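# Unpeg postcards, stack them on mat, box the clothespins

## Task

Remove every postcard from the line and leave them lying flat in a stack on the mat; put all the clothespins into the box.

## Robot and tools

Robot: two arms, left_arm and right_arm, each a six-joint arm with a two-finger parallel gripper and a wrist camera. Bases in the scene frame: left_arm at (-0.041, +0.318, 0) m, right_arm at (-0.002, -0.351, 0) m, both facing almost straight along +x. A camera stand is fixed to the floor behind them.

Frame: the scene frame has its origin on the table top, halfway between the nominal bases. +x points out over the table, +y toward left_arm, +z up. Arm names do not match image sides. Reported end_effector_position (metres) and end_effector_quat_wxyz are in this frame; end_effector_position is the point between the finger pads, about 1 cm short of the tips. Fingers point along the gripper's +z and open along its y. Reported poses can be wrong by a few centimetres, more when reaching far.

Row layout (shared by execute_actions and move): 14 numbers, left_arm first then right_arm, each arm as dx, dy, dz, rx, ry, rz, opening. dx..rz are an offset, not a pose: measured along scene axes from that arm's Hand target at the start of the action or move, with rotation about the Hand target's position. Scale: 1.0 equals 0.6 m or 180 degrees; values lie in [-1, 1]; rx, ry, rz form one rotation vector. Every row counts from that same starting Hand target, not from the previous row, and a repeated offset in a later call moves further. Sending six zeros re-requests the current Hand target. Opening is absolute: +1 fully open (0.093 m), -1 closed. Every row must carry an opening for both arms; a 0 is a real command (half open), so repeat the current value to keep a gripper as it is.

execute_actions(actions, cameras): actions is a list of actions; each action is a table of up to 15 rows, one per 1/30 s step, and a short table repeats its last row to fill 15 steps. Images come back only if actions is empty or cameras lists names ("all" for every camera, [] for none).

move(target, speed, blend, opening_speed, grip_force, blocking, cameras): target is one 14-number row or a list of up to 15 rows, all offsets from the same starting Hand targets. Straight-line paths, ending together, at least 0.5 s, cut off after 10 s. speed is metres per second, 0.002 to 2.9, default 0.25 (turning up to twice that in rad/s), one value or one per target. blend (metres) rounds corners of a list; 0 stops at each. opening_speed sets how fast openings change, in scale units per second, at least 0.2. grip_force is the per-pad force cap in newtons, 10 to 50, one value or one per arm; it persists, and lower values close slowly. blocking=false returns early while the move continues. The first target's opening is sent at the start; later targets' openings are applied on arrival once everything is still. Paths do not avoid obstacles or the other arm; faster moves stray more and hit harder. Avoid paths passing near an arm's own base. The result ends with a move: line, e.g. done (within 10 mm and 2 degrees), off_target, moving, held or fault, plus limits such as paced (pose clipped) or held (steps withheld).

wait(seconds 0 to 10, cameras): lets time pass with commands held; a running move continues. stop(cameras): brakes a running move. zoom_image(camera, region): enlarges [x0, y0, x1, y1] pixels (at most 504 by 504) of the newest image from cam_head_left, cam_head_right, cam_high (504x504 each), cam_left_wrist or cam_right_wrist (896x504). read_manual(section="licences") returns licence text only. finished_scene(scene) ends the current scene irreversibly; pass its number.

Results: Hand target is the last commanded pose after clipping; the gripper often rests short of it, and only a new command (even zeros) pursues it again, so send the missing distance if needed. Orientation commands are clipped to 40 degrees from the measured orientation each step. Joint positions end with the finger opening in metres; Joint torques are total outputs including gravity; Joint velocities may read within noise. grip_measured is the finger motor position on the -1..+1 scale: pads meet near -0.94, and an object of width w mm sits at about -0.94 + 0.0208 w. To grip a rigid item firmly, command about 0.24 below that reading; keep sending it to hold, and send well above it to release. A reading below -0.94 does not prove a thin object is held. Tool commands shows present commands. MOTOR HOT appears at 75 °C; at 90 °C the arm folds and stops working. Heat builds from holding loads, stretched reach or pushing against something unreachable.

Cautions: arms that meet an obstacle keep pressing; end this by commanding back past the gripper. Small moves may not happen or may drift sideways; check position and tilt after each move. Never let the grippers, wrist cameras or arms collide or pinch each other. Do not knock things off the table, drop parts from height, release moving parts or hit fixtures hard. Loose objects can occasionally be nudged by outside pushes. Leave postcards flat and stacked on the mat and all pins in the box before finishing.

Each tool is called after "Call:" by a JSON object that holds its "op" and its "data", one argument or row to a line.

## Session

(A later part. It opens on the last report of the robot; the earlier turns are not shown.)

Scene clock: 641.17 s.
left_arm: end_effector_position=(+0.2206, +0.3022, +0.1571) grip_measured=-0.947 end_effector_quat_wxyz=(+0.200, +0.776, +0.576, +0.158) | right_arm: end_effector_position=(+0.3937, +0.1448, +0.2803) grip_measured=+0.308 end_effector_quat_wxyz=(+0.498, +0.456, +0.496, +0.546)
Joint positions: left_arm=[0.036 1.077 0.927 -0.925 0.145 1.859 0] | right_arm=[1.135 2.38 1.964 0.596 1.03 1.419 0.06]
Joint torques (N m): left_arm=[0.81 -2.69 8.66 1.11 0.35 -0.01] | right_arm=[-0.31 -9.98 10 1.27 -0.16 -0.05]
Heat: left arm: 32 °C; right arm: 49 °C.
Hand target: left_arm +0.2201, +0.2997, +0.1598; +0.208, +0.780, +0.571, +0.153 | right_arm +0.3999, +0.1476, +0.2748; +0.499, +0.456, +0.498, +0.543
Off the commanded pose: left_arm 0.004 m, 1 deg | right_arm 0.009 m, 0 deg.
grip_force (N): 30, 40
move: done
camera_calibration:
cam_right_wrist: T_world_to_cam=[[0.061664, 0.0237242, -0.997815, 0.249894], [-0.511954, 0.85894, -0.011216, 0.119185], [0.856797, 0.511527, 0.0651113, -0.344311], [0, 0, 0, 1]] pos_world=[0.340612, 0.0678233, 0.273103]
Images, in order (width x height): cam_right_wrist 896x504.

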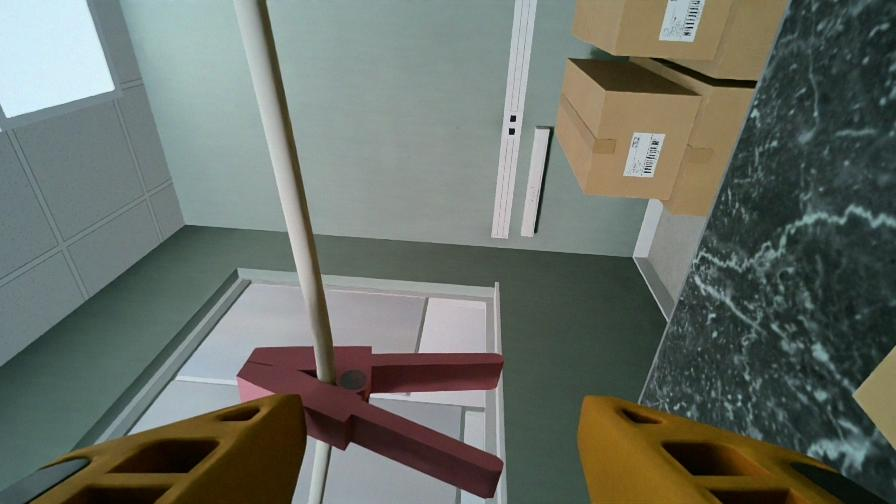

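Call:
{"op": "move", "data": {
  "target": [0,0,0,0,0,0,-0.95,0.0,0.0,0.0217,0,0,0,0.31],
  "speed": 0.06
}}

Call:
{"op": "move", "data": {
  "target": [0,0,0,0,0,0,-0.95,0.0133,0.0,0.0,0,0,0,0.31],
  "speed": 0.06,
  "cameras": ["cam_right_wrist"]
}}

Scene clock: 642.73 s.
left_arm: end_effector_position=(+0.2206, +0.3022, +0.1571) grip_measured=-0.947 end_effector_quat_wxyz=(+0.200, +0.776, +0.576, +0.158) | right_arm: end_effector_position=(+0.3949, +0.1459, +0.2887) grip_measured=+0.308 end_effector_quat_wxyz=(+0.499, +0.455, +0.498, +0.544)
Joint positions: left_arm=[0.036 1.077 0.927 -0.925 0.145 1.859 0] | right_arm=[1.134 2.38 2.001 0.555 1.029 1.419 0.06]
Joint torques (N m): left_arm=[0.81 -2.66 8.68 1.11 0.36 -0.01] | right_arm=[-0.51 -10.7 10.06 1.26 -0.19 -0.05]
Heat: left arm: 32 °C; right arm: 49 °C.
Hand target: left_arm +0.2201, +0.2997, +0.1598; +0.208, +0.780, +0.571, +0.153 | right_arm +0.4000, +0.1475, +0.2878; +0.499, +0.456, +0.498, +0.543
Off the commanded pose: left_arm 0.004 m, 1 deg | right_arm 0.005 m, 0 deg.
grip_force (N): 30, 40
move: done

Scene clock: 643.60 s.
left_arm: end_effector_position=(+0.2206, +0.3022, +0.1571) grip_measured=-0.947 end_effector_quat_wxyz=(+0.200, +0.776, +0.576, +0.158) | right_arm: end_effector_position=(+0.4008, +0.1438, +0.2976) grip_measured=+0.308 end_effector_quat_wxyz=(+0.497, +0.456, +0.493, +0.550)
Joint positions: left_arm=[0.036 1.077 0.927 -0.925 0.145 1.859 0] | right_arm=[1.122 2.38 2.028 0.539 1.016 1.424 0.06]
Joint torques (N m): left_arm=[0.81 -2.66 8.65 1.11 0.36 -0.02] | right_arm=[-0.39 -9.42 10.13 1.25 -0.18 -0.08]
Heat: left arm: 32 °C; right arm: 49 °C.
Hand target: left_arm +0.2201, +0.2997, +0.1598; +0.208, +0.780, +0.571, +0.153 | right_arm +0.4079, +0.1476, +0.2879; +0.499, +0.456, +0.498, +0.543
Off the commanded pose: left_arm 0.004 m, 1 deg | right_arm 0.013 m, 1 deg.
grip_force (N): 30, 40
move: off_target (right_arm)
camera_calibration:
cam_right_wrist: T_world_to_cam=[[0.0663765, 0.0325998, -0.997262, 0.263453], [-0.512687, 0.858554, -0.00605817, 0.122696], [0.856006, 0.511685, 0.0737013, -0.353267], [0, 0, 0, 1]] pos_world=[0.347816, 0.0668319, 0.289512]
Images, in order (width x height): cam_right_wrist 896x504.

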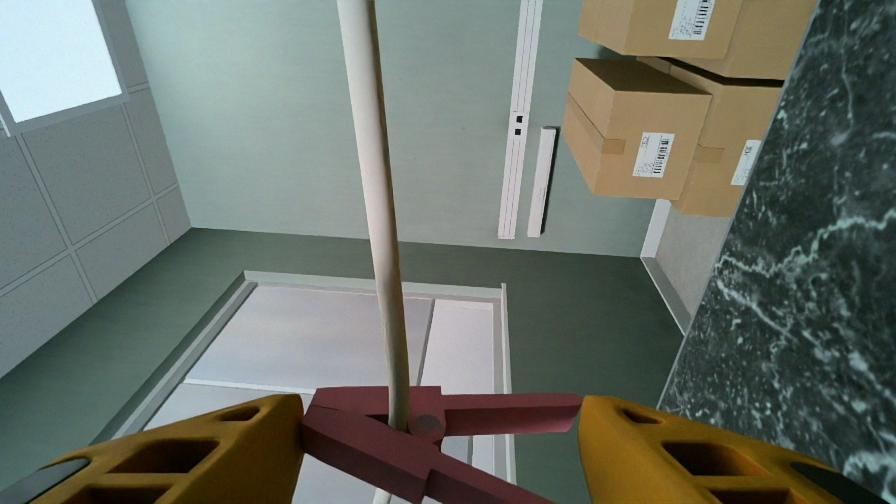

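Call:
{"op": "move", "data": {
  "target": [0,0,0,0,0,0,-0.95,0.01,0.0,-0.0167,0,0,0,0.31],
  "speed": 0.06,
  "cameras": ["cam_right_wrist"]
}}

Scene clock: 644.67 s.
left_arm: end_effector_position=(+0.2206, +0.3022, +0.1571) grip_measured=-0.947 end_effector_quat_wxyz=(+0.200, +0.776, +0.576, +0.158) | right_arm: end_effector_position=(+0.4059, +0.1436, +0.2929) grip_measured=+0.308 end_effector_quat_wxyz=(+0.496, +0.457, +0.491, +0.552)
Joint positions: left_arm=[0.036 1.077 0.927 -0.925 0.145 1.859 0] | right_arm=[1.114 2.394 2.032 0.551 1.008 1.429 0.06]
Joint torques (N m): left_arm=[0.81 -2.7 8.7 1.1 0.36 -0.01] | right_arm=[-0.58 -9.17 9.26 1.29 -0.19 -0.09]
Heat: left arm: 32 °C; right arm: 49 °C.
Hand target: left_arm +0.2201, +0.2997, +0.1598; +0.208, +0.780, +0.571, +0.153 | right_arm +0.4139, +0.1476, +0.2780; +0.499, +0.456, +0.498, +0.543
Off the commanded pose: left_arm 0.004 m, 1 deg | right_arm 0.018 m, 1 deg.
grip_force (N): 30, 40
move: off_target (right_arm)
camera_calibration:
cam_right_wrist: T_world_to_cam=[[0.068326, 0.0392344, -0.996891, 0.256495], [-0.512695, 0.85857, -0.00134917, 0.124161], [0.855848, 0.511194, 0.0787779, -0.358575], [0, 0, 0, 1]] pos_world=[0.353017, 0.0666365, 0.284113]
Images, in order (width x height): cam_right_wrist 896x504.

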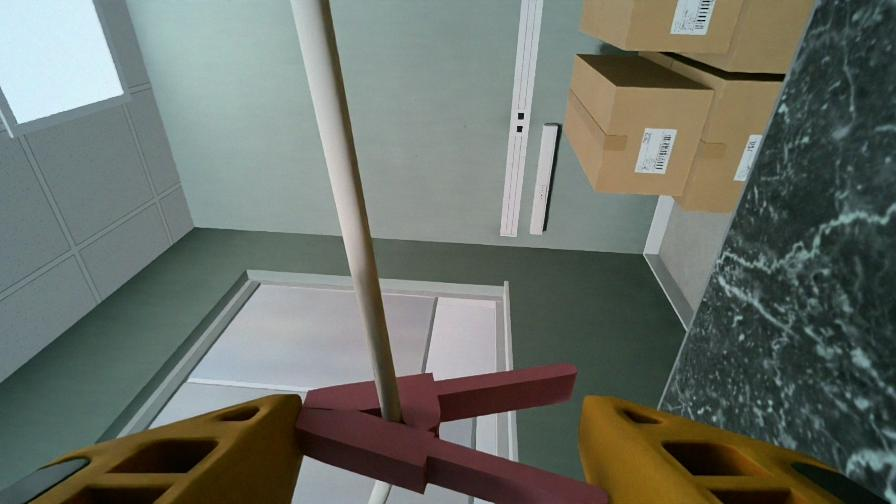

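Call:
{"op": "move", "data": {
  "target": [0,0,0,0,0,0,-0.95,0.0,0.0,-0.0125,0,0,0,0.31],
  "speed": 0.06
}}

Call:
{"op": "move", "data": {
  "target": [0,0,0,0,0,0,-0.95,0.0117,0.0,0.0,0,0,0,0.31],
  "speed": 0.06,
  "cameras": ["cam_right_wrist"]
}}

Scene clock: 646.43 s.
left_arm: end_effector_position=(+0.2206, +0.3022, +0.1571) grip_measured=-0.947 end_effector_quat_wxyz=(+0.200, +0.776, +0.576, +0.158) | right_arm: end_effector_position=(+0.4060, +0.1439, +0.2931) grip_measured=+0.308 end_effector_quat_wxyz=(+0.494, +0.459, +0.485, +0.557)
Joint positions: left_arm=[0.036 1.077 0.927 -0.925 0.145 1.859 0] | right_arm=[1.114 2.399 2.032 0.572 1.007 1.43 0.06]
Joint torques (N m): left_arm=[0.76 -2.67 8.7 1.1 0.35 -0.01] | right_arm=[-0.53 -9.17 7.57 1.34 -0.21 -0.07]
Heat: left arm: 32 °C; right arm: 49 °C.
Hand target: left_arm +0.2201, +0.2997, +0.1598; +0.208, +0.780, +0.571, +0.153 | right_arm +0.4139, +0.1476, +0.2705; +0.499, +0.456, +0.498, +0.543
Off the commanded pose: left_arm 0.004 m, 1 deg | right_arm 0.024 m, 2 deg.
grip_force (N): 30, 40
move: off_target (right_arm)

Scene clock: 647.20 s.
left_arm: end_effector_position=(+0.2206, +0.3022, +0.1571) grip_measured=-0.947 end_effector_quat_wxyz=(+0.200, +0.776, +0.576, +0.158) | right_arm: end_effector_position=(+0.4114, +0.1429, +0.2926) grip_measured=+0.308 end_effector_quat_wxyz=(+0.493, +0.459, +0.483, +0.560)
Joint positions: left_arm=[0.036 1.077 0.927 -0.925 0.145 1.859 0] | right_arm=[1.104 2.408 2.041 0.576 0.996 1.433 0.06]
Joint torques (N m): left_arm=[0.8 -2.67 8.69 1.11 0.35 -0.01] | right_arm=[-0.66 -8.79 8.83 1.2 -0.21 -0.05]
Heat: left arm: 32 °C; right arm: 49 °C.
Hand target: left_arm +0.2201, +0.2997, +0.1598; +0.208, +0.780, +0.571, +0.153 | right_arm +0.4210, +0.1474, +0.2706; +0.499, +0.456, +0.498, +0.543
Off the commanded pose: left_arm 0.004 m, 1 deg | right_arm 0.025 m, 3 deg.
grip_force (N): 30, 40
move: off_target (right_arm)
camera_calibration:
cam_right_wrist: T_world_to_cam=[[0.0790613, 0.0600531, -0.995059, 0.247907], [-0.514171, 0.857618, 0.0109055, 0.124639], [0.854036, 0.510768, 0.098682, -0.367947], [0, 0, 0, 1]] pos_world=[0.358726, 0.0661553, 0.281632]
Images, in order (width x height): cam_right_wrist 896x504.

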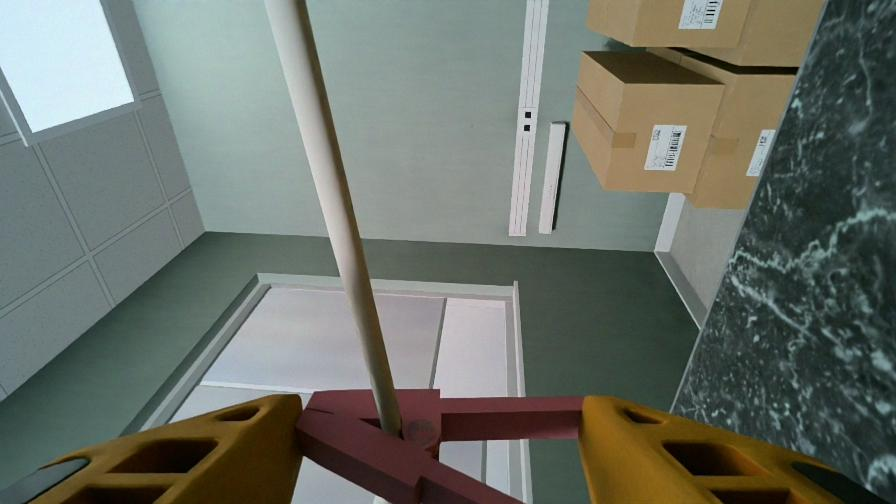

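Call:
{"op": "move", "data": {
  "target": [0,0,0,0,0,0,-0.95,0.0167,0.0,0.0,0,0,0,0.31],
  "speed": 0.05,
  "cameras": ["cam_right_wrist"]
}}

Scene clock: 648.63 s.
left_arm: end_effector_position=(+0.2206, +0.3022, +0.1571) grip_measured=-0.947 end_effector_quat_wxyz=(+0.200, +0.776, +0.576, +0.158) | right_arm: end_effector_position=(+0.4189, +0.1434, +0.2948) grip_measured=+0.308 end_effector_quat_wxyz=(+0.491, +0.460, +0.476, +0.566)
Joint positions: left_arm=[0.036 1.077 0.927 -0.925 0.145 1.859 0] | right_arm=[1.092 2.43 2.078 0.576 0.983 1.437 0.06]
Joint torques (N m): left_arm=[0.79 -2.66 8.68 1.11 0.35 0] | right_arm=[-0.94 -8.96 9.05 0.98 -0.25 -0.11]
Heat: left arm: 32 °C; right arm: 49 °C.
Hand target: left_arm +0.2201, +0.2997, +0.1598; +0.208, +0.780, +0.571, +0.153 | right_arm +0.4309, +0.1476, +0.2703; +0.499, +0.456, +0.498, +0.543
Off the commanded pose: left_arm 0.004 m, 1 deg | right_arm 0.027 m, 4 deg.
grip_force (N): 30, 40
move: off_target (right_arm)
camera_calibration:
cam_right_wrist: T_world_to_cam=[[0.088019, 0.0761073, -0.993207, 0.242898], [-0.515852, 0.856446, 0.0199123, 0.126221], [0.852144, 0.510595, 0.114644, -0.378693], [0, 0, 0, 1]] pos_world=[0.366432, 0.0667709, 0.28215]
Images, in order (width x height): cam_right_wrist 896x504.

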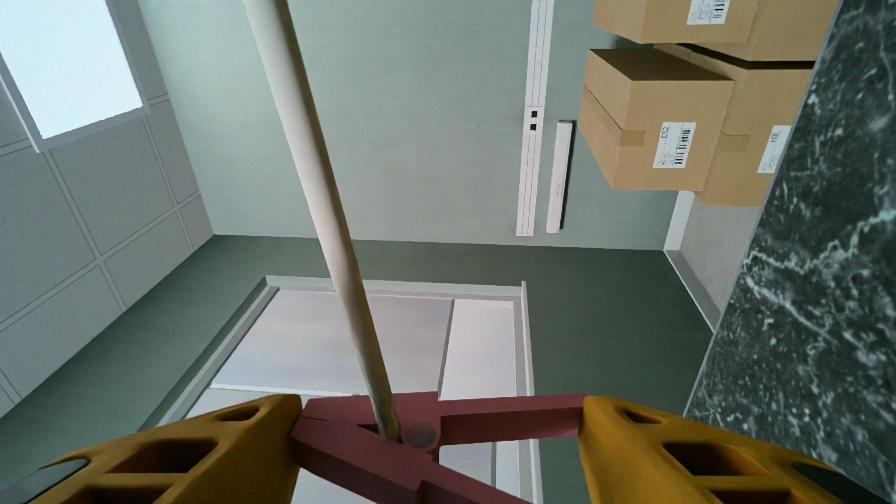

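Call:
{"op": "move", "data": {
  "target": [
    [0,0,0,0,0,0,-0.95,0,0,0.0412,0,0,0,0.31],
    [0,0,0,0,0,0,-0.95,-0.1315,-0.0093,0.0662,0,0,0,0.31],
    [0,0,0,0,0,0,-0.95,-0.1598,-0.016,0.1078,0,0,0,0.31],
    [0,0,0,0,0,0,-0.95,-0.1315,-0.0035,0.0167,0,0,0,0.31]
  ],
  "speed": 0.1,
  "blend": [0.003,0.01,0.0,0.0],
  "cameras": ["cam_right_wrist"]
}}

Scene clock: 656.03 s.
left_arm: end_effector_position=(+0.2206, +0.3022, +0.1571) grip_measured=-0.947 end_effector_quat_wxyz=(+0.200, +0.776, +0.576, +0.158) | right_arm: end_effector_position=(+0.3480, +0.1427, +0.2946) grip_measured=+0.309 end_effector_quat_wxyz=(+0.497, +0.458, +0.495, +0.546)
Joint positions: left_arm=[0.036 1.077 0.927 -0.925 0.145 1.859 0] | right_arm=[1.215 2.285 1.85 0.641 1.111 1.395 0.06]
Joint torques (N m): left_arm=[0.79 -2.67 8.66 1.1 0.36 -0.01] | right_arm=[-0.28 -9.37 6.76 1.51 -0.21 -0.09]
Heat: left arm: 32 °C; right arm: 49 °C.
Hand target: left_arm +0.2201, +0.2997, +0.1598; +0.208, +0.780, +0.571, +0.153 | right_arm +0.3521, +0.1454, +0.2804; +0.499, +0.456, +0.498, +0.543
Off the commanded pose: left_arm 0.004 m, 1 deg | right_arm 0.015 m, 1 deg.
grip_force (N): 30, 40
move: off_target (right_arm)
camera_calibration:
cam_right_wrist: T_world_to_cam=[[0.059817, 0.0289015, -0.997791, 0.266927], [-0.509623, 0.860379, -0.00563032, 0.0950914], [0.858316, 0.508834, 0.0661942, -0.3055], [0, 0, 0, 1]] pos_world=[0.294709, 0.0659193, 0.287095]
Images, in order (width x height): cam_right_wrist 896x504.

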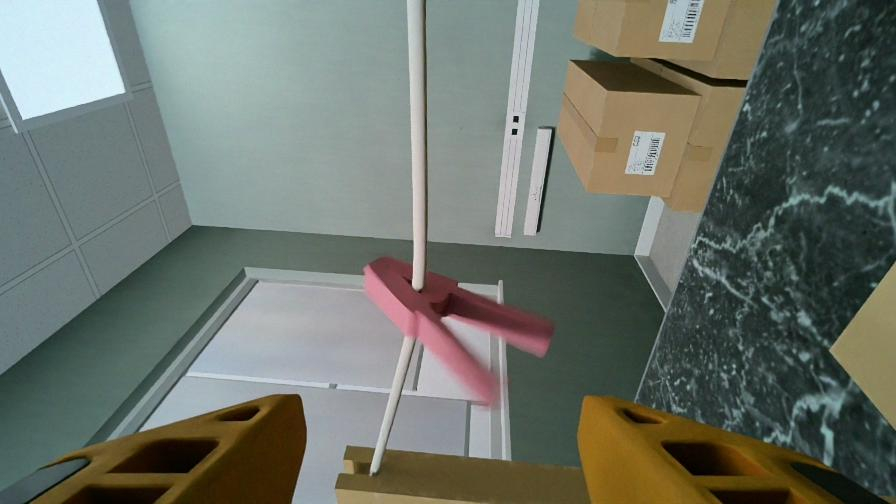

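Call:
{"op": "wait", "data": {
  "seconds": 4,
  "cameras": ["cam_right_wrist"]
}}

Scene clock: 660.33 s.
left_arm: end_effector_position=(+0.2206, +0.3022, +0.1571) grip_measured=-0.947 end_effector_quat_wxyz=(+0.200, +0.776, +0.576, +0.158) | right_arm: end_effector_position=(+0.3480, +0.1428, +0.2947) grip_measured=+0.309 end_effector_quat_wxyz=(+0.497, +0.458, +0.495, +0.546)
Joint positions: left_arm=[0.036 1.077 0.927 -0.925 0.145 1.859 0] | right_arm=[1.215 2.285 1.85 0.641 1.111 1.395 0.06]
Joint torques (N m): left_arm=[0.8 -2.69 8.68 1.11 0.36 -0.01] | right_arm=[-0.28 -9.35 6.74 1.51 -0.18 -0.1]
Heat: left arm: 33 °C; right arm: 49 °C.
Hand target: left_arm +0.2201, +0.2997, +0.1598; +0.208, +0.780, +0.571, +0.153 | right_arm +0.3521, +0.1455, +0.2804; +0.499, +0.456, +0.498, +0.543
Tool commands: left_gripper/opening=-0.95 right_gripper/opening=+0.31
Off the commanded pose: left_arm 0.004 m, 1 deg | right_arm 0.015 m, 1 deg.
grip_force (N): 30, 40
wait: 4.00 s; at rest from the start
camera_calibration:
cam_right_wrist: T_world_to_cam=[[0.0599685, 0.0292445, -0.997772, 0.266854], [-0.509947, 0.860189, -0.00543707, 0.0951429], [0.858113, 0.509136, 0.0664973, -0.305548], [0, 0, 0, 1]] pos_world=[0.294709, 0.0659206, 0.287095]
Images, in order (width x height): cam_right_wrist 896x504.

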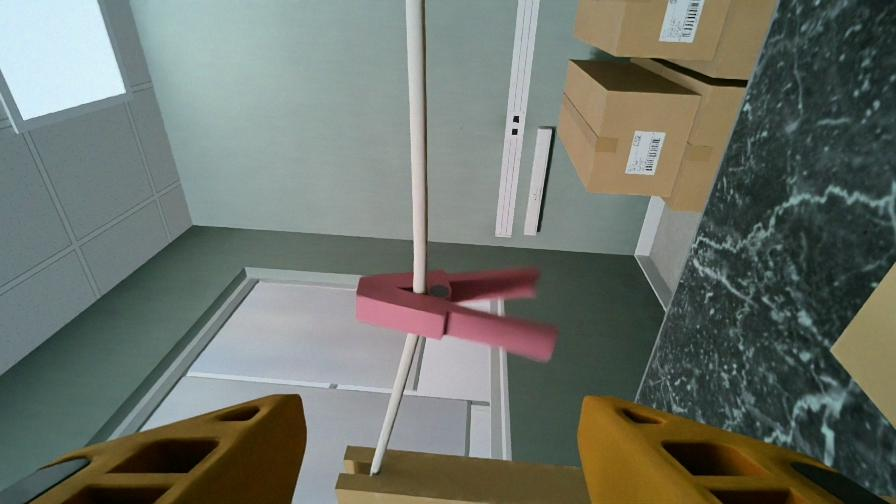

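Call:
{"op": "wait", "data": {
  "seconds": 6,
  "cameras": ["cam_right_wrist"]
}}

Scene clock: 666.57 s.
left_arm: end_effector_position=(+0.2206, +0.3022, +0.1571) grip_measured=-0.947 end_effector_quat_wxyz=(+0.200, +0.776, +0.576, +0.158) | right_arm: end_effector_position=(+0.3480, +0.1428, +0.2947) grip_measured=+0.309 end_effector_quat_wxyz=(+0.497, +0.458, +0.495, +0.546)
Joint positions: left_arm=[0.036 1.077 0.927 -0.925 0.145 1.859 0] | right_arm=[1.215 2.285 1.85 0.641 1.111 1.395 0.06]
Joint torques (N m): left_arm=[0.8 -2.66 8.68 1.11 0.35 0] | right_arm=[-0.25 -9.35 6.75 1.51 -0.18 -0.1]
Heat: left arm: 33 °C; right arm: 48 °C.
Hand target: left_arm +0.2201, +0.2997, +0.1598; +0.208, +0.780, +0.571, +0.153 | right_arm +0.3521, +0.1455, +0.2804; +0.499, +0.456, +0.498, +0.543
Tool commands: left_gripper/opening=-0.95 right_gripper/opening=+0.31
Off the commanded pose: left_arm 0.004 m, 1 deg | right_arm 0.015 m, 1 deg.
grip_force (N): 30, 40
wait: 6.00 s; at rest from the start
camera_calibration:
cam_right_wrist: T_world_to_cam=[[0.0599685, 0.0292445, -0.997772, 0.266854], [-0.509947, 0.860189, -0.00543707, 0.0951429], [0.858113, 0.509136, 0.0664973, -0.305548], [0, 0, 0, 1]] pos_world=[0.294709, 0.0659206, 0.287095]
Images, in order (width x height): cam_right_wrist 896x504.

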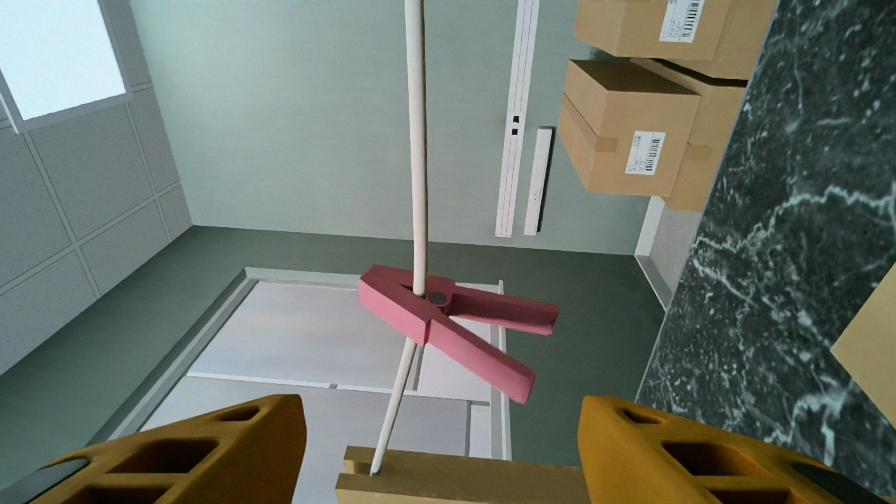

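Call:
{"op": "move", "data": {
  "target": [
    [0,0,0,0,0,0,-0.95,0.0765,0.0017,-0.0007,0,0,0,0.31],
    [0,0,0,0,0,0,-0.95,0.1123,0.0033,0.0,0,0,0,0.31]
  ],
  "speed": 0.06,
  "blend": [0.005,0],
  "cameras": ["cam_right_wrist"]
}}

Scene clock: 668.67 s.
left_arm: end_effector_position=(+0.2206, +0.3022, +0.1571) grip_measured=-0.947 end_effector_quat_wxyz=(+0.200, +0.776, +0.576, +0.158) | right_arm: end_effector_position=(+0.4140, +0.1435, +0.2883) grip_measured=+0.309 end_effector_quat_wxyz=(+0.498, +0.457, +0.493, +0.548)
Joint positions: left_arm=[0.036 1.077 0.927 -0.925 0.145 1.859 0] | right_arm=[1.101 2.415 2.056 0.539 0.998 1.429 0.06]
Joint torques (N m): left_arm=[0.76 -2.66 8.66 1.1 0.36 -0.01] | right_arm=[-0.18 -9.96 10.09 1.24 -0.14 -0.05]
Heat: left arm: 33 °C; right arm: 48 °C.
Hand target: left_arm +0.2201, +0.2997, +0.1598; +0.208, +0.780, +0.571, +0.153 | right_arm +0.4195, +0.1474, +0.2804; +0.499, +0.456, +0.498, +0.543
Off the commanded pose: left_arm 0.004 m, 1 deg | right_arm 0.010 m, 1 deg.
grip_force (N): 30, 40
move: done
camera_calibration:
cam_right_wrist: T_world_to_cam=[[0.0657029, 0.0301109, -0.997385, 0.253962], [-0.50997, 0.860159, -0.00762624, 0.128751], [0.857679, 0.509137, 0.0718705, -0.363586], [0, 0, 0, 1]] pos_world=[0.360814, 0.0667214, 0.280411]
Images, in order (width x height): cam_right_wrist 896x504.

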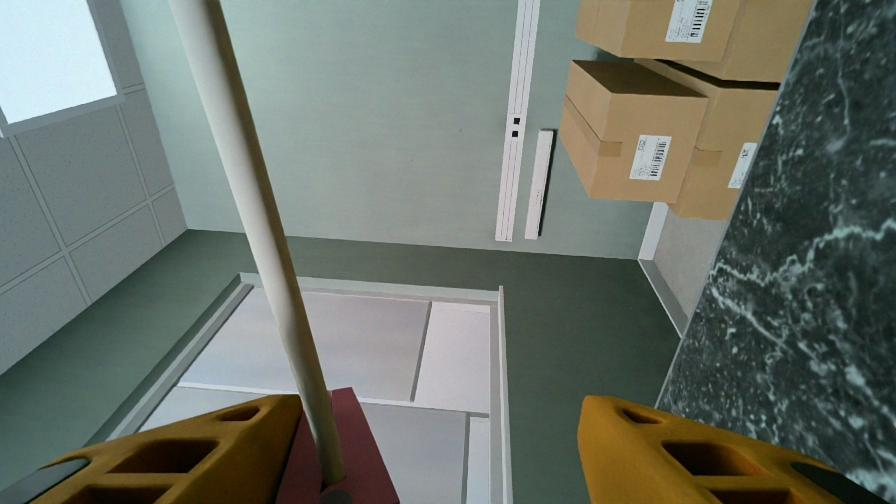

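Call:
{"op": "move", "data": {
  "target": [0,0,0,0,0,0,-0.95,0.0,0.0,0.0333,0,0,0,0.31],
  "speed": 0.05,
  "cameras": ["cam_right_wrist"]
}}

Scene clock: 670.20 s.
left_arm: end_effector_position=(+0.2206, +0.3022, +0.1571) grip_measured=-0.947 end_effector_quat_wxyz=(+0.200, +0.776, +0.576, +0.158) | right_arm: end_effector_position=(+0.4148, +0.1453, +0.3034) grip_measured=+0.309 end_effector_quat_wxyz=(+0.499, +0.455, +0.497, +0.545)
Joint positions: left_arm=[0.036 1.077 0.927 -0.925 0.145 1.859 0] | right_arm=[1.101 2.415 2.122 0.463 0.996 1.429 0.06]
Joint torques (N m): left_arm=[0.79 -2.69 8.69 1.1 0.35 -0.01] | right_arm=[-0.27 -10.63 10.13 1.26 -0.17 -0.04]
Heat: left arm: 33 °C; right arm: 48 °C.
Hand target: left_arm +0.2201, +0.2997, +0.1598; +0.208, +0.780, +0.571, +0.153 | right_arm +0.4195, +0.1474, +0.3004; +0.499, +0.456, +0.498, +0.543
Off the commanded pose: left_arm 0.004 m, 1 deg | right_arm 0.006 m, 0 deg.
grip_force (N): 30, 40
move: done
camera_calibration:
cam_right_wrist: T_world_to_cam=[[0.0614401, 0.0216923, -0.997875, 0.271975], [-0.5113, 0.859307, -0.0128012, 0.129978], [0.857203, 0.511, 0.0638872, -0.363816], [0, 0, 0, 1]] pos_world=[0.361611, 0.0683197, 0.296304]
Images, in order (width x height): cam_right_wrist 896x504.

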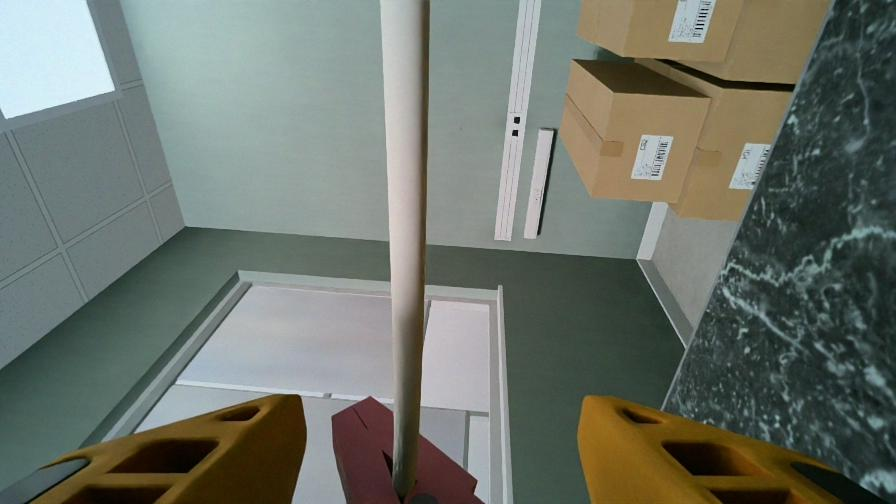

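Call:
{"op": "move", "data": {
  "target": [0,0,0,0,0,0,-0.95,0.0,0.0,0.0,0,0,0,-0.15],
  "speed": 0.05,
  "cameras": ["cam_right_wrist"]
}}

Scene clock: 672.33 s.
left_arm: end_effector_position=(+0.2206, +0.3022, +0.1571) grip_measured=-0.947 end_effector_quat_wxyz=(+0.200, +0.776, +0.576, +0.158) | right_arm: end_effector_position=(+0.4148, +0.1453, +0.3032) grip_measured=-0.147 end_effector_quat_wxyz=(+0.499, +0.455, +0.497, +0.545)
Joint positions: left_arm=[0.036 1.077 0.927 -0.925 0.145 1.859 0] | right_arm=[1.101 2.415 2.122 0.462 0.996 1.429 0.038]
Joint torques (N m): left_arm=[0.83 -2.67 8.68 1.11 0.35 -0.01] | right_arm=[-0.21 -10.59 10.15 1.25 -0.15 -0.07]
Heat: left arm: 33 °C; right arm: 49 °C.
Hand target: left_arm +0.2201, +0.2997, +0.1598; +0.208, +0.780, +0.571, +0.153 | right_arm +0.4195, +0.1474, +0.3004; +0.499, +0.456, +0.498, +0.543
Off the commanded pose: left_arm 0.004 m, 1 deg | right_arm 0.006 m, 0 deg.
grip_force (N): 30, 40
move: done
camera_calibration:
cam_right_wrist: T_world_to_cam=[[0.0611651, 0.0209679, -0.997907, 0.272127], [-0.511345, 0.859273, -0.0132871, 0.130191], [0.857196, 0.511088, 0.0632793, -0.363725], [0, 0, 0, 1]] pos_world=[0.361711, 0.0683194, 0.296303]
Images, in order (width x height): cam_right_wrist 896x504.

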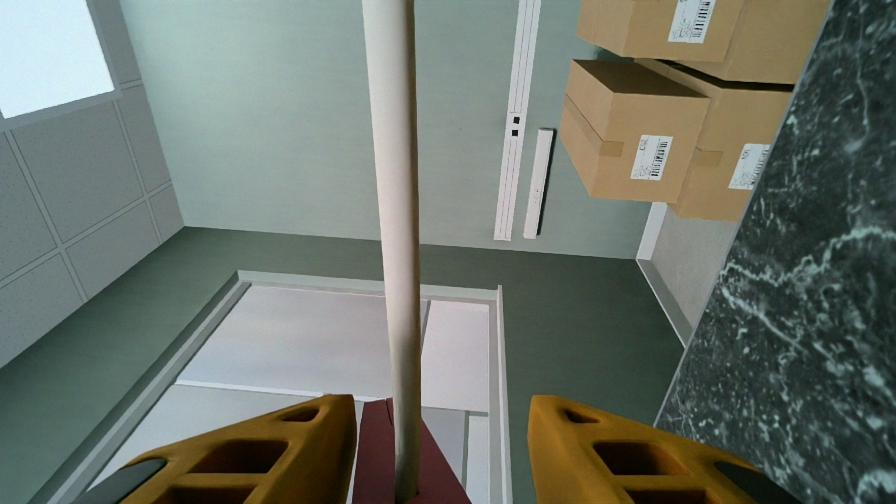

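Call:
{"op": "move", "data": {
  "target": [0,0,0,0,0,0,-0.95,-0.0043,-0.0084,0.031,0.0085,-0.0043,0,-0.15],
  "speed": 0.05
}}

Scene clock: 676.73 s.
left_arm: end_effector_position=(+0.2206, +0.3022, +0.1571) grip_measured=-0.947 end_effector_quat_wxyz=(+0.200, +0.776, +0.576, +0.158) | right_arm: end_effector_position=(+0.4148, +0.1453, +0.3031) grip_measured=-0.147 end_effector_quat_wxyz=(+0.499, +0.455, +0.497, +0.545)
Joint positions: left_arm=[0.036 1.077 0.927 -0.925 0.145 1.859 0] | right_arm=[1.101 2.415 2.122 0.462 0.996 1.43 0.038]
Joint torques (N m): left_arm=[0.8 -2.67 8.68 1.11 0.36 -0.01] | right_arm=[-0.23 -13.08 10.24 1.27 -0.14 -0.06]
Heat: left arm: 33 °C; right arm: 50 °C.
Hand target: left_arm +0.2201, +0.2997, +0.1598; +0.208, +0.780, +0.571, +0.153 | right_arm +0.4169, +0.1424, +0.3189; +0.496, +0.459, +0.488, +0.553
Off the commanded pose: left_arm 0.004 m, 1 deg | right_arm 0.016 m, 2 deg.
grip_force (N): 30, 40
move: off_target (right_arm)

Call:
{"op": "move", "data": {
  "target": [0,0,0,0,0,0,-0.95,-0.0057,-0.0112,0.0413,0.01135,-0.00578,0,-0.15],
  "speed": 0.05
}}

Scene clock: 678.00 s.
left_arm: end_effector_position=(+0.2206, +0.3022, +0.1571) grip_measured=-0.947 end_effector_quat_wxyz=(+0.200, +0.776, +0.576, +0.158) | right_arm: end_effector_position=(+0.4148, +0.1453, +0.3030) grip_measured=-0.147 end_effector_quat_wxyz=(+0.498, +0.455, +0.497, +0.545)
Joint positions: left_arm=[0.036 1.077 0.927 -0.925 0.145 1.859 0] | right_arm=[1.101 2.415 2.122 0.461 0.996 1.43 0.038]
Joint torques (N m): left_arm=[0.8 -2.65 8.7 1.11 0.35 -0.02] | right_arm=[-0.21 -16.25 10.37 1.24 -0.14 -0.08]
Heat: left arm: 33 °C; right arm: 50 °C.
Hand target: left_arm +0.2201, +0.2997, +0.1598; +0.208, +0.780, +0.571, +0.153 | right_arm +0.4135, +0.1357, +0.3438; +0.492, +0.463, +0.473, +0.566
Off the commanded pose: left_arm 0.004 m, 1 deg | right_arm 0.042 m, 4 deg.
grip_force (N): 30, 40
move: off_target (right_arm)

Call:
{"op": "move", "data": {
  "target": [0,0,0,0,0,0,-0.95,-0.035,-0.0017,0.0067,0.0,0.0,0,-0.15],
  "speed": 0.05,
  "cameras": ["cam_right_wrist"]
}}

Scene clock: 679.37 s.
left_arm: end_effector_position=(+0.2206, +0.3022, +0.1571) grip_measured=-0.947 end_effector_quat_wxyz=(+0.200, +0.776, +0.576, +0.158) | right_arm: end_effector_position=(+0.4005, +0.1467, +0.3155) grip_measured=-0.147 end_effector_quat_wxyz=(+0.494, +0.457, +0.493, +0.551)
Joint positions: left_arm=[0.036 1.077 0.927 -0.925 0.145 1.859 0] | right_arm=[1.125 2.383 2.105 0.461 1.015 1.43 0.038]
Joint torques (N m): left_arm=[0.77 -2.66 8.66 1.11 0.35 0] | right_arm=[0.39 -17.03 6.86 1.45 -0.03 -0.17]
Heat: left arm: 33 °C; right arm: 51 °C.
Hand target: left_arm +0.2201, +0.2997, +0.1598; +0.208, +0.780, +0.571, +0.153 | right_arm +0.3924, +0.1347, +0.3479; +0.492, +0.463, +0.473, +0.566
Off the commanded pose: left_arm 0.004 m, 1 deg | right_arm 0.035 m, 3 deg.
grip_force (N): 30, 40
move: off_target (right_arm)
camera_calibration:
cam_right_wrist: T_world_to_cam=[[0.0644736, 0.0364894, -0.997252, 0.281298], [-0.516472, 0.856302, -0.00205846, 0.120717], [0.853874, 0.515185, 0.0740546, -0.355564], [0, 0, 0, 1]] pos_world=[0.347817, 0.0695468, 0.307105]
Images, in order (width x height): cam_right_wrist 896x504.

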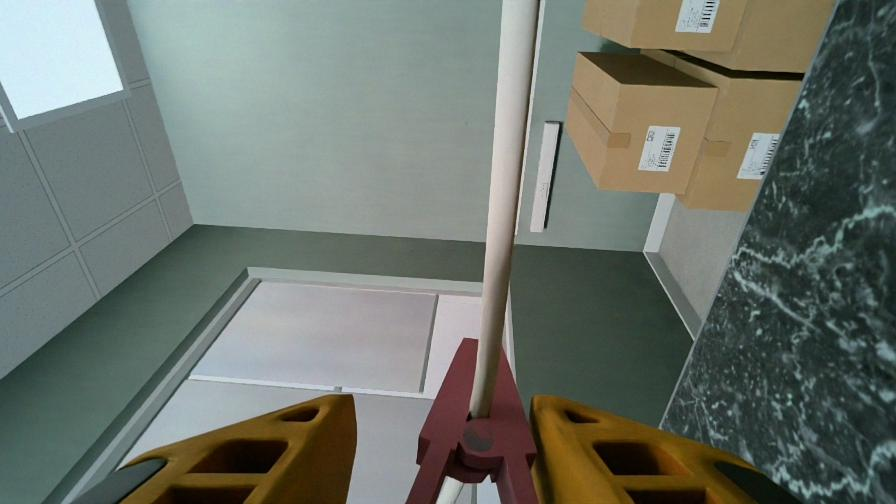

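Call:
{"op": "move", "data": {
  "target": [0,0,0,0,0,0,-0.95,-0.0283,-0.0033,-0.0133,0.0,0.0,0,-0.15],
  "speed": 0.05,
  "cameras": ["cam_right_wrist"]
}}

Scene clock: 681.00 s.
left_arm: end_effector_position=(+0.2206, +0.3022, +0.1571) grip_measured=-0.947 end_effector_quat_wxyz=(+0.200, +0.776, +0.576, +0.158) | right_arm: end_effector_position=(+0.3838, +0.1449, +0.3051) grip_measured=-0.147 end_effector_quat_wxyz=(+0.496, +0.455, +0.498, +0.547)
Joint positions: left_arm=[0.036 1.077 0.927 -0.925 0.145 1.859 0] | right_arm=[1.152 2.341 1.996 0.524 1.042 1.42 0.038]
Joint torques (N m): left_arm=[0.79 -2.66 8.68 1.1 0.36 -0.01] | right_arm=[0.65 -16.85 6.94 1.56 0.03 -0.18]
Heat: left arm: 33 °C; right arm: 52 °C.
Hand target: left_arm +0.2201, +0.2997, +0.1598; +0.208, +0.780, +0.571, +0.153 | right_arm +0.3755, +0.1326, +0.3399; +0.492, +0.463, +0.473, +0.566
Off the commanded pose: left_arm 0.004 m, 1 deg | right_arm 0.038 m, 4 deg.
grip_force (N): 30, 40
move: off_target (right_arm)
camera_calibration:
cam_right_wrist: T_world_to_cam=[[0.0594166, 0.0252929, -0.997913, 0.275894], [-0.515788, 0.856669, -0.00899752, 0.115385], [0.854653, 0.515246, 0.0639461, -0.336852], [0, 0, 0, 1]] pos_world=[0.331013, 0.0677367, 0.297896]
Images, in order (width x height): cam_right_wrist 896x504.

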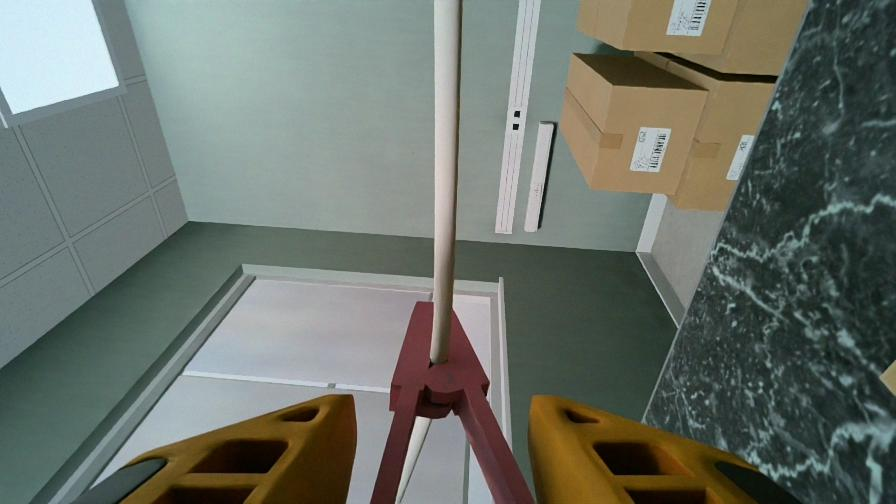

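Call:
{"op": "move", "data": {
  "target": [0,0,0,0,0,0,-0.95,0.0,0.0,0.0,0.0,0.0,0,-0.70],
  "speed": 0.05,
  "cameras": ["cam_right_wrist"]
}}

Scene clock: 683.23 s.
left_arm: end_effector_position=(+0.2206, +0.3022, +0.1571) grip_measured=-0.947 end_effector_quat_wxyz=(+0.200, +0.776, +0.576, +0.158) | right_arm: end_effector_position=(+0.3838, +0.1448, +0.3052) grip_measured=-0.696 end_effector_quat_wxyz=(+0.496, +0.456, +0.497, +0.547)
Joint positions: left_arm=[0.036 1.077 0.927 -0.925 0.145 1.859 0] | right_arm=[1.152 2.341 1.996 0.525 1.043 1.419 0.012]
Joint torques (N m): left_arm=[0.77 -2.7 8.62 1.11 0.36 -0.01] | right_arm=[0.58 -16.88 6.82 1.56 0 -0.18]
Heat: left arm: 33 °C; right arm: 54 °C.
Hand target: left_arm +0.2201, +0.2997, +0.1598; +0.208, +0.780, +0.571, +0.153 | right_arm +0.3755, +0.1325, +0.3399; +0.492, +0.463, +0.473, +0.566
Off the commanded pose: left_arm 0.004 m, 1 deg | right_arm 0.038 m, 4 deg.
grip_force (N): 30, 40
move: off_target (right_arm)
camera_calibration:
cam_right_wrist: T_world_to_cam=[[0.0598173, 0.0255814, -0.997881, 0.275842], [-0.515098, 0.857085, -0.00890518, 0.115138], [0.855041, 0.51454, 0.0644454, -0.33695], [0, 0, 0, 1]] pos_world=[0.330913, 0.0676347, 0.297997]
Images, in order (width x height): cam_right_wrist 896x504.

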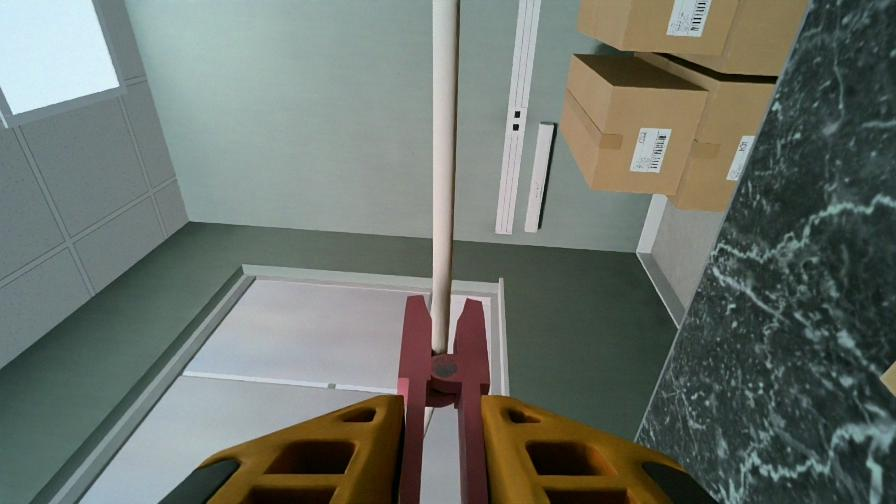

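Call:
{"op": "move", "data": {
  "target": [
    [0,0,0,0,0,0,-0.95,0.0,0.0,0.0,0.0,0.0,0,-0.74],
    [0,0,0,0,0,0,-0.95,-0.108,-0.005,0.003,0.0,0.0,0,-0.74]
  ],
  "speed": 0.07,
  "cameras": ["cam_right_wrist","cam_head_left"]
}}

Scene clock: 685.97 s.
left_arm: end_effector_position=(+0.2206, +0.3022, +0.1571) grip_measured=-0.947 end_effector_quat_wxyz=(+0.200, +0.776, +0.576, +0.158) | right_arm: end_effector_position=(+0.3171, +0.1427, +0.3110) grip_measured=-0.706 end_effector_quat_wxyz=(+0.498, +0.452, +0.496, +0.549)
Joint positions: left_arm=[0.036 1.077 0.927 -0.925 0.145 1.859 0] | right_arm=[1.271 2.229 1.806 0.671 1.156 1.346 0.011]
Joint torques (N m): left_arm=[0.79 -2.69 8.68 1.1 0.35 0] | right_arm=[0.65 -15.79 6.71 1.44 -0.06 -0.18]
Heat: left arm: 33 °C; right arm: 56 °C.
Hand target: left_arm +0.2201, +0.2997, +0.1598; +0.208, +0.780, +0.571, +0.153 | right_arm +0.3106, +0.1296, +0.3417; +0.492, +0.463, +0.473, +0.566
Off the commanded pose: left_arm 0.004 m, 1 deg | right_arm 0.034 m, 4 deg.
grip_force (N): 30, 40
move: off_target (right_arm)
camera_calibration:
cam_right_wrist: T_world_to_cam=[[0.0679996, 0.0234997, -0.997409, 0.283117], [-0.516099, 0.856397, -0.0150084, 0.0849806], [0.853825, 0.515782, 0.0703628, -0.280869], [0, 0, 0, 1]] pos_world=[0.264419, 0.0654368, 0.303422]
Images, in order (width x height): cam_head_left 504x504, cam_right_wrist 896x504.

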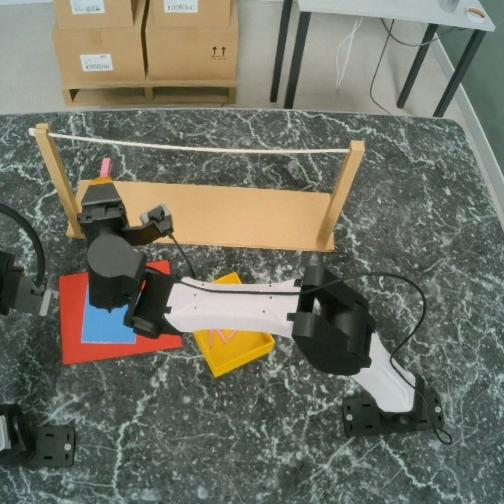

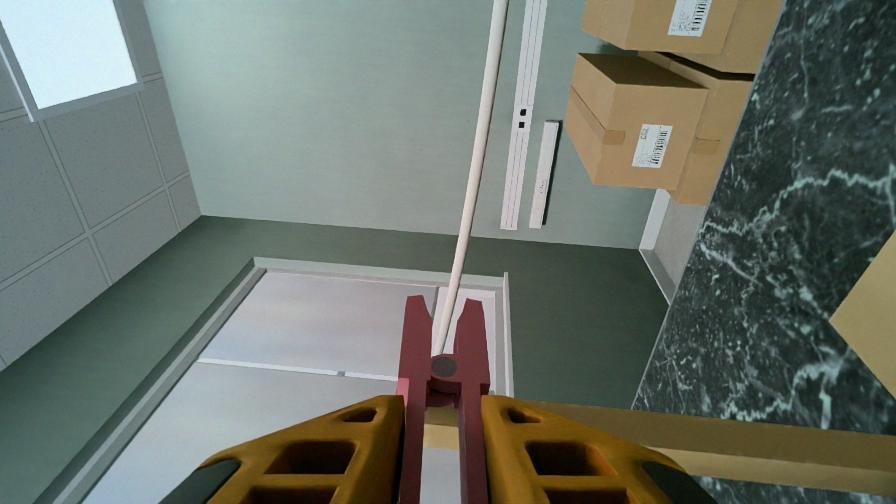

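Call:
{"op": "wait", "data": {
  "seconds": 0.1,
  "cameras": ["cam_high","cam_head_right"]
}}

Scene clock: 686.87 s.
left_arm: end_effector_position=(+0.2206, +0.3022, +0.1571) grip_measured=-0.947 end_effector_quat_wxyz=(+0.200, +0.776, +0.576, +0.158) | right_arm: end_effector_position=(+0.3171, +0.1427, +0.3110) grip_measured=-0.706 end_effector_quat_wxyz=(+0.498, +0.452, +0.496, +0.549)
Joint positions: left_arm=[0.036 1.077 0.927 -0.925 0.145 1.859 0] | right_arm=[1.271 2.229 1.806 0.671 1.156 1.346 0.011]
Joint torques (N m): left_arm=[0.79 -2.67 8.68 1.1 0.36 -0.01] | right_arm=[0.55 -15.69 6.68 1.46 -0.06 -0.18]
Heat: left arm: 33 °C; right arm: 56 °C.
Hand target: left_arm +0.2201, +0.2997, +0.1598; +0.208, +0.780, +0.571, +0.153 | right_arm +0.3106, +0.1296, +0.3417; +0.492, +0.463, +0.473, +0.566
Tool commands: left_gripper/opening=-0.95 right_gripper/opening=-0.74
Off the commanded pose: left_arm 0.004 m, 1 deg | right_arm 0.034 m, 4 deg.
grip_force (N): 30, 40
wait: 0.10 s; at rest from the start
Images, in order (width x height): cam_head_right 504x504, cam_high 504x504.

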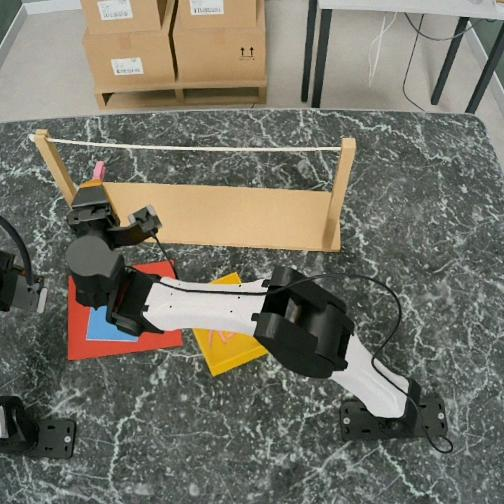

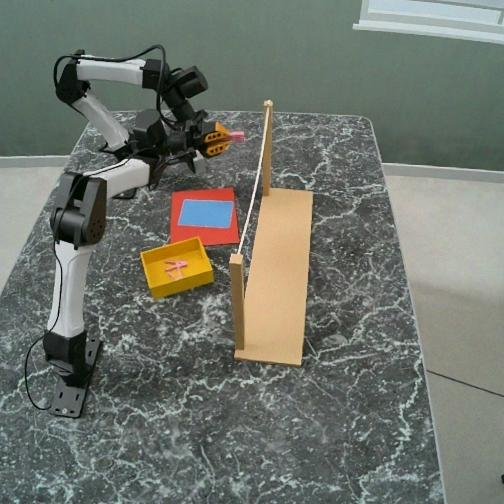

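Call:
{"op": "zoom_image", "data": {
  "camera": "cam_high",
  "region": [125, 225, 235, 310]
}}

Scaled by 4.582 from the camera's 504x504 image, which has a finer 720x720 frame.

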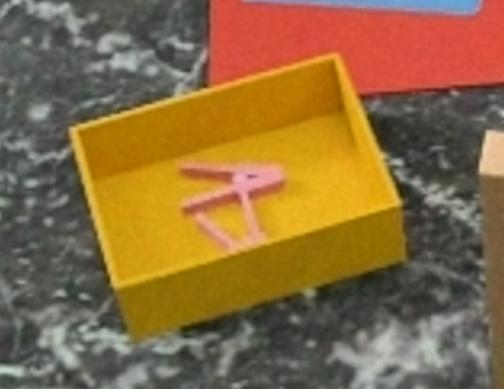

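Call:
{"op": "zoom_image", "data": {
  "camera": "cam_head_right",
  "region": [170, 260, 290, 385]
}}

Scaled by 4.032 from the camera's 504x504 image, which has a finer 720x720 frame.

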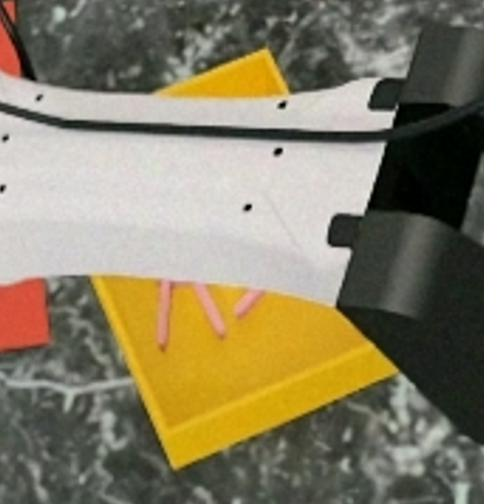

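Call:
{"op": "move", "data": {
  "target": [0,0,0,0,0,0,-0.95,-0.1543,-0.2793,-0.2028,-0.2455,0.4926,0.1809,-0.74],
  "speed": 0.35,
  "cameras": ["cam_right_wrist"]
}}

Scene clock: 696.43 s.
left_arm: end_effector_position=(+0.2206, +0.3022, +0.1571) grip_measured=-0.947 end_effector_quat_wxyz=(+0.200, +0.776, +0.576, +0.158) | right_arm: end_effector_position=(+0.2227, -0.0305, +0.2050) grip_measured=-0.709 end_effector_quat_wxyz=(+0.017, +0.382, +0.922, +0.061)
Joint positions: left_arm=[0.036 1.077 0.927 -0.925 0.145 1.859 0] | right_arm=[0.971 1.979 2.103 -1.568 0.008 1.747 0.011]
Joint torques (N m): left_arm=[0.8 -2.69 8.68 1.1 0.35 0] | right_arm=[-0.17 -12.08 5.75 0.35 -0.05 -0.09]
Heat: left arm: 33 °C; right arm: 59 °C.
Hand target: left_arm +0.2201, +0.2997, +0.1598; +0.208, +0.780, +0.571, +0.153 | right_arm +0.2180, -0.0379, +0.2200; +0.000, +0.383, +0.924, +0.000
Off the commanded pose: left_arm 0.004 m, 1 deg | right_arm 0.017 m, 7 deg.
joint sent to its limit (right arm) — joint 4 (wrist pitch), lower limit. The joint targets are off in orientation, not in position.
grip_force (N): 30, 40
move: off_target (right_arm)
camera_calibration:
cam_right_wrist: T_world_to_cam=[[-0.715278, -0.692105, -0.0967882, 0.1559], [-0.652932, 0.61248, 0.445587, 0.111633], [-0.249113, 0.381915, -0.889991, 0.334913], [0, 0, 0, 1]] pos_world=[0.267831, -0.0883819, 0.263417]
Images, in order (width x height): cam_right_wrist 896x504.

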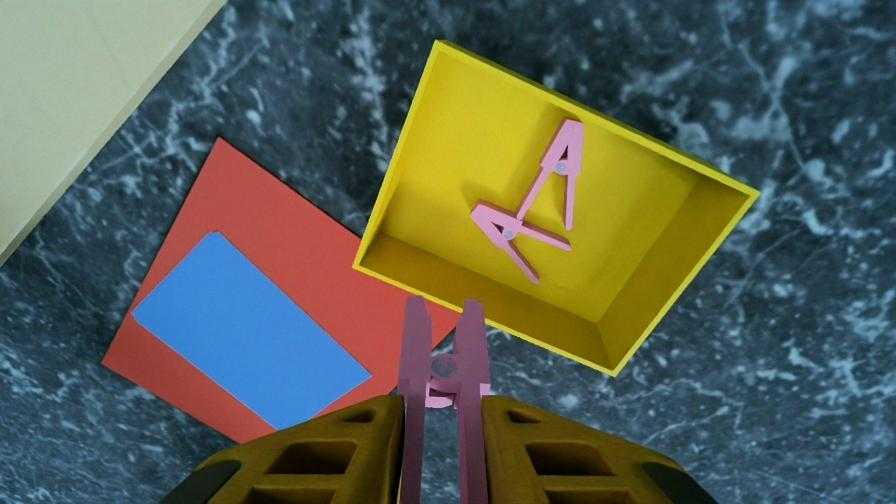

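Call:
{"op": "move", "data": {
  "target": [0,0,0,0,0,0,-0.95,0.0133,0.0198,-0.2,0,0,0,-0.74],
  "speed": 0.15,
  "cameras": ["cam_right_wrist"]
}}

Scene clock: 699.27 s.
left_arm: end_effector_position=(+0.2206, +0.3022, +0.1571) grip_measured=-0.947 end_effector_quat_wxyz=(+0.200, +0.776, +0.576, +0.158) | right_arm: end_effector_position=(+0.2233, -0.0292, +0.1055) grip_measured=-0.709 end_effector_quat_wxyz=(+0.003, +0.383, +0.924, -0.003)
Joint positions: left_arm=[0.036 1.077 0.927 -0.925 0.145 1.859 0] | right_arm=[0.971 2.049 1.809 -1.335 0.006 1.746 0.011]
Joint torques (N m): left_arm=[0.8 -2.69 8.68 1.11 0.35 -0.01] | right_arm=[-0.12 -7.8 6.32 0.41 -0.02 -0.09]
Heat: left arm: 33 °C; right arm: 58 °C.
Hand target: left_arm +0.2201, +0.2997, +0.1598; +0.208, +0.780, +0.571, +0.153 | right_arm +0.2260, -0.0260, +0.1001; +0.000, +0.382, +0.924, +0.000
Off the commanded pose: left_arm 0.004 m, 1 deg | right_arm 0.007 m, 0 deg.
grip_force (N): 30, 40
move: done
camera_calibration:
cam_right_wrist: T_world_to_cam=[[-0.717176, -0.696185, 0.0313918, 0.13443], [-0.620317, 0.658252, 0.42651, 0.151606], [-0.317594, 0.28641, -0.903938, 0.259992], [0, 0, 0, 1]] pos_world=[0.273025, -0.0806712, 0.166135]
Images, in order (width x height): cam_right_wrist 896x504.

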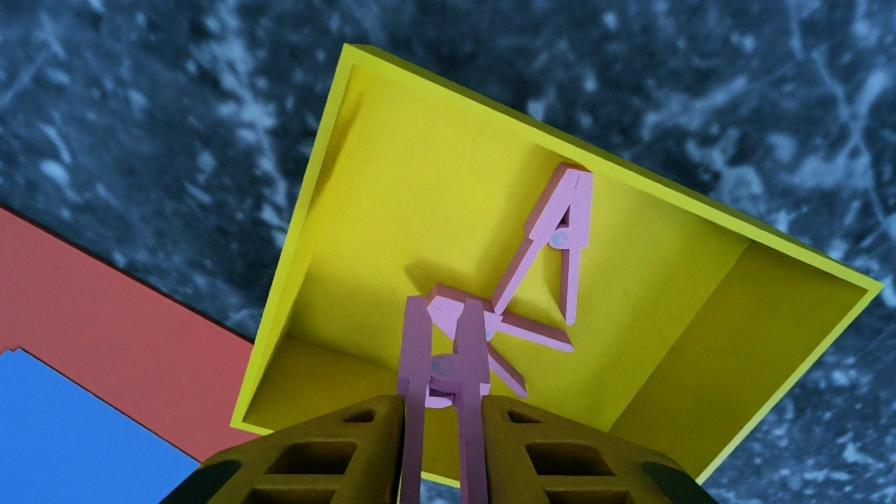

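Call:
{"op": "move", "data": {
  "target": [0,0,0,0,0,0,-0.95,-0.0255,-0.008,-0.0635,0,0,0,-0.74],
  "speed": 0.1
}}

Scene clock: 701.90 s.
left_arm: end_effector_position=(+0.2206, +0.3022, +0.1571) grip_measured=-0.947 end_effector_quat_wxyz=(+0.200, +0.776, +0.576, +0.158) | right_arm: end_effector_position=(+0.2099, -0.0397, +0.0570) grip_measured=-0.709 end_effector_quat_wxyz=(-0.003, +0.382, +0.924, -0.026)
Joint positions: left_arm=[0.036 1.077 0.927 -0.925 0.145 1.859 0] | right_arm=[0.984 2.049 1.614 -1.187 0.006 1.758 0.011]
Joint torques (N m): left_arm=[0.8 -2.67 8.68 1.11 0.36 -0.01] | right_arm=[0.87 -10.63 5.44 0.52 -0.03 0.03]
Heat: left arm: 33 °C; right arm: 57 °C.
Hand target: left_arm +0.2201, +0.2997, +0.1598; +0.208, +0.780, +0.571, +0.153 | right_arm +0.2107, -0.0309, +0.0619; -0.001, +0.383, +0.924, +0.000
Off the commanded pose: left_arm 0.004 m, 1 deg | right_arm 0.010 m, 3 deg.
grip_force (N): 30, 40
move: off_target (right_arm)


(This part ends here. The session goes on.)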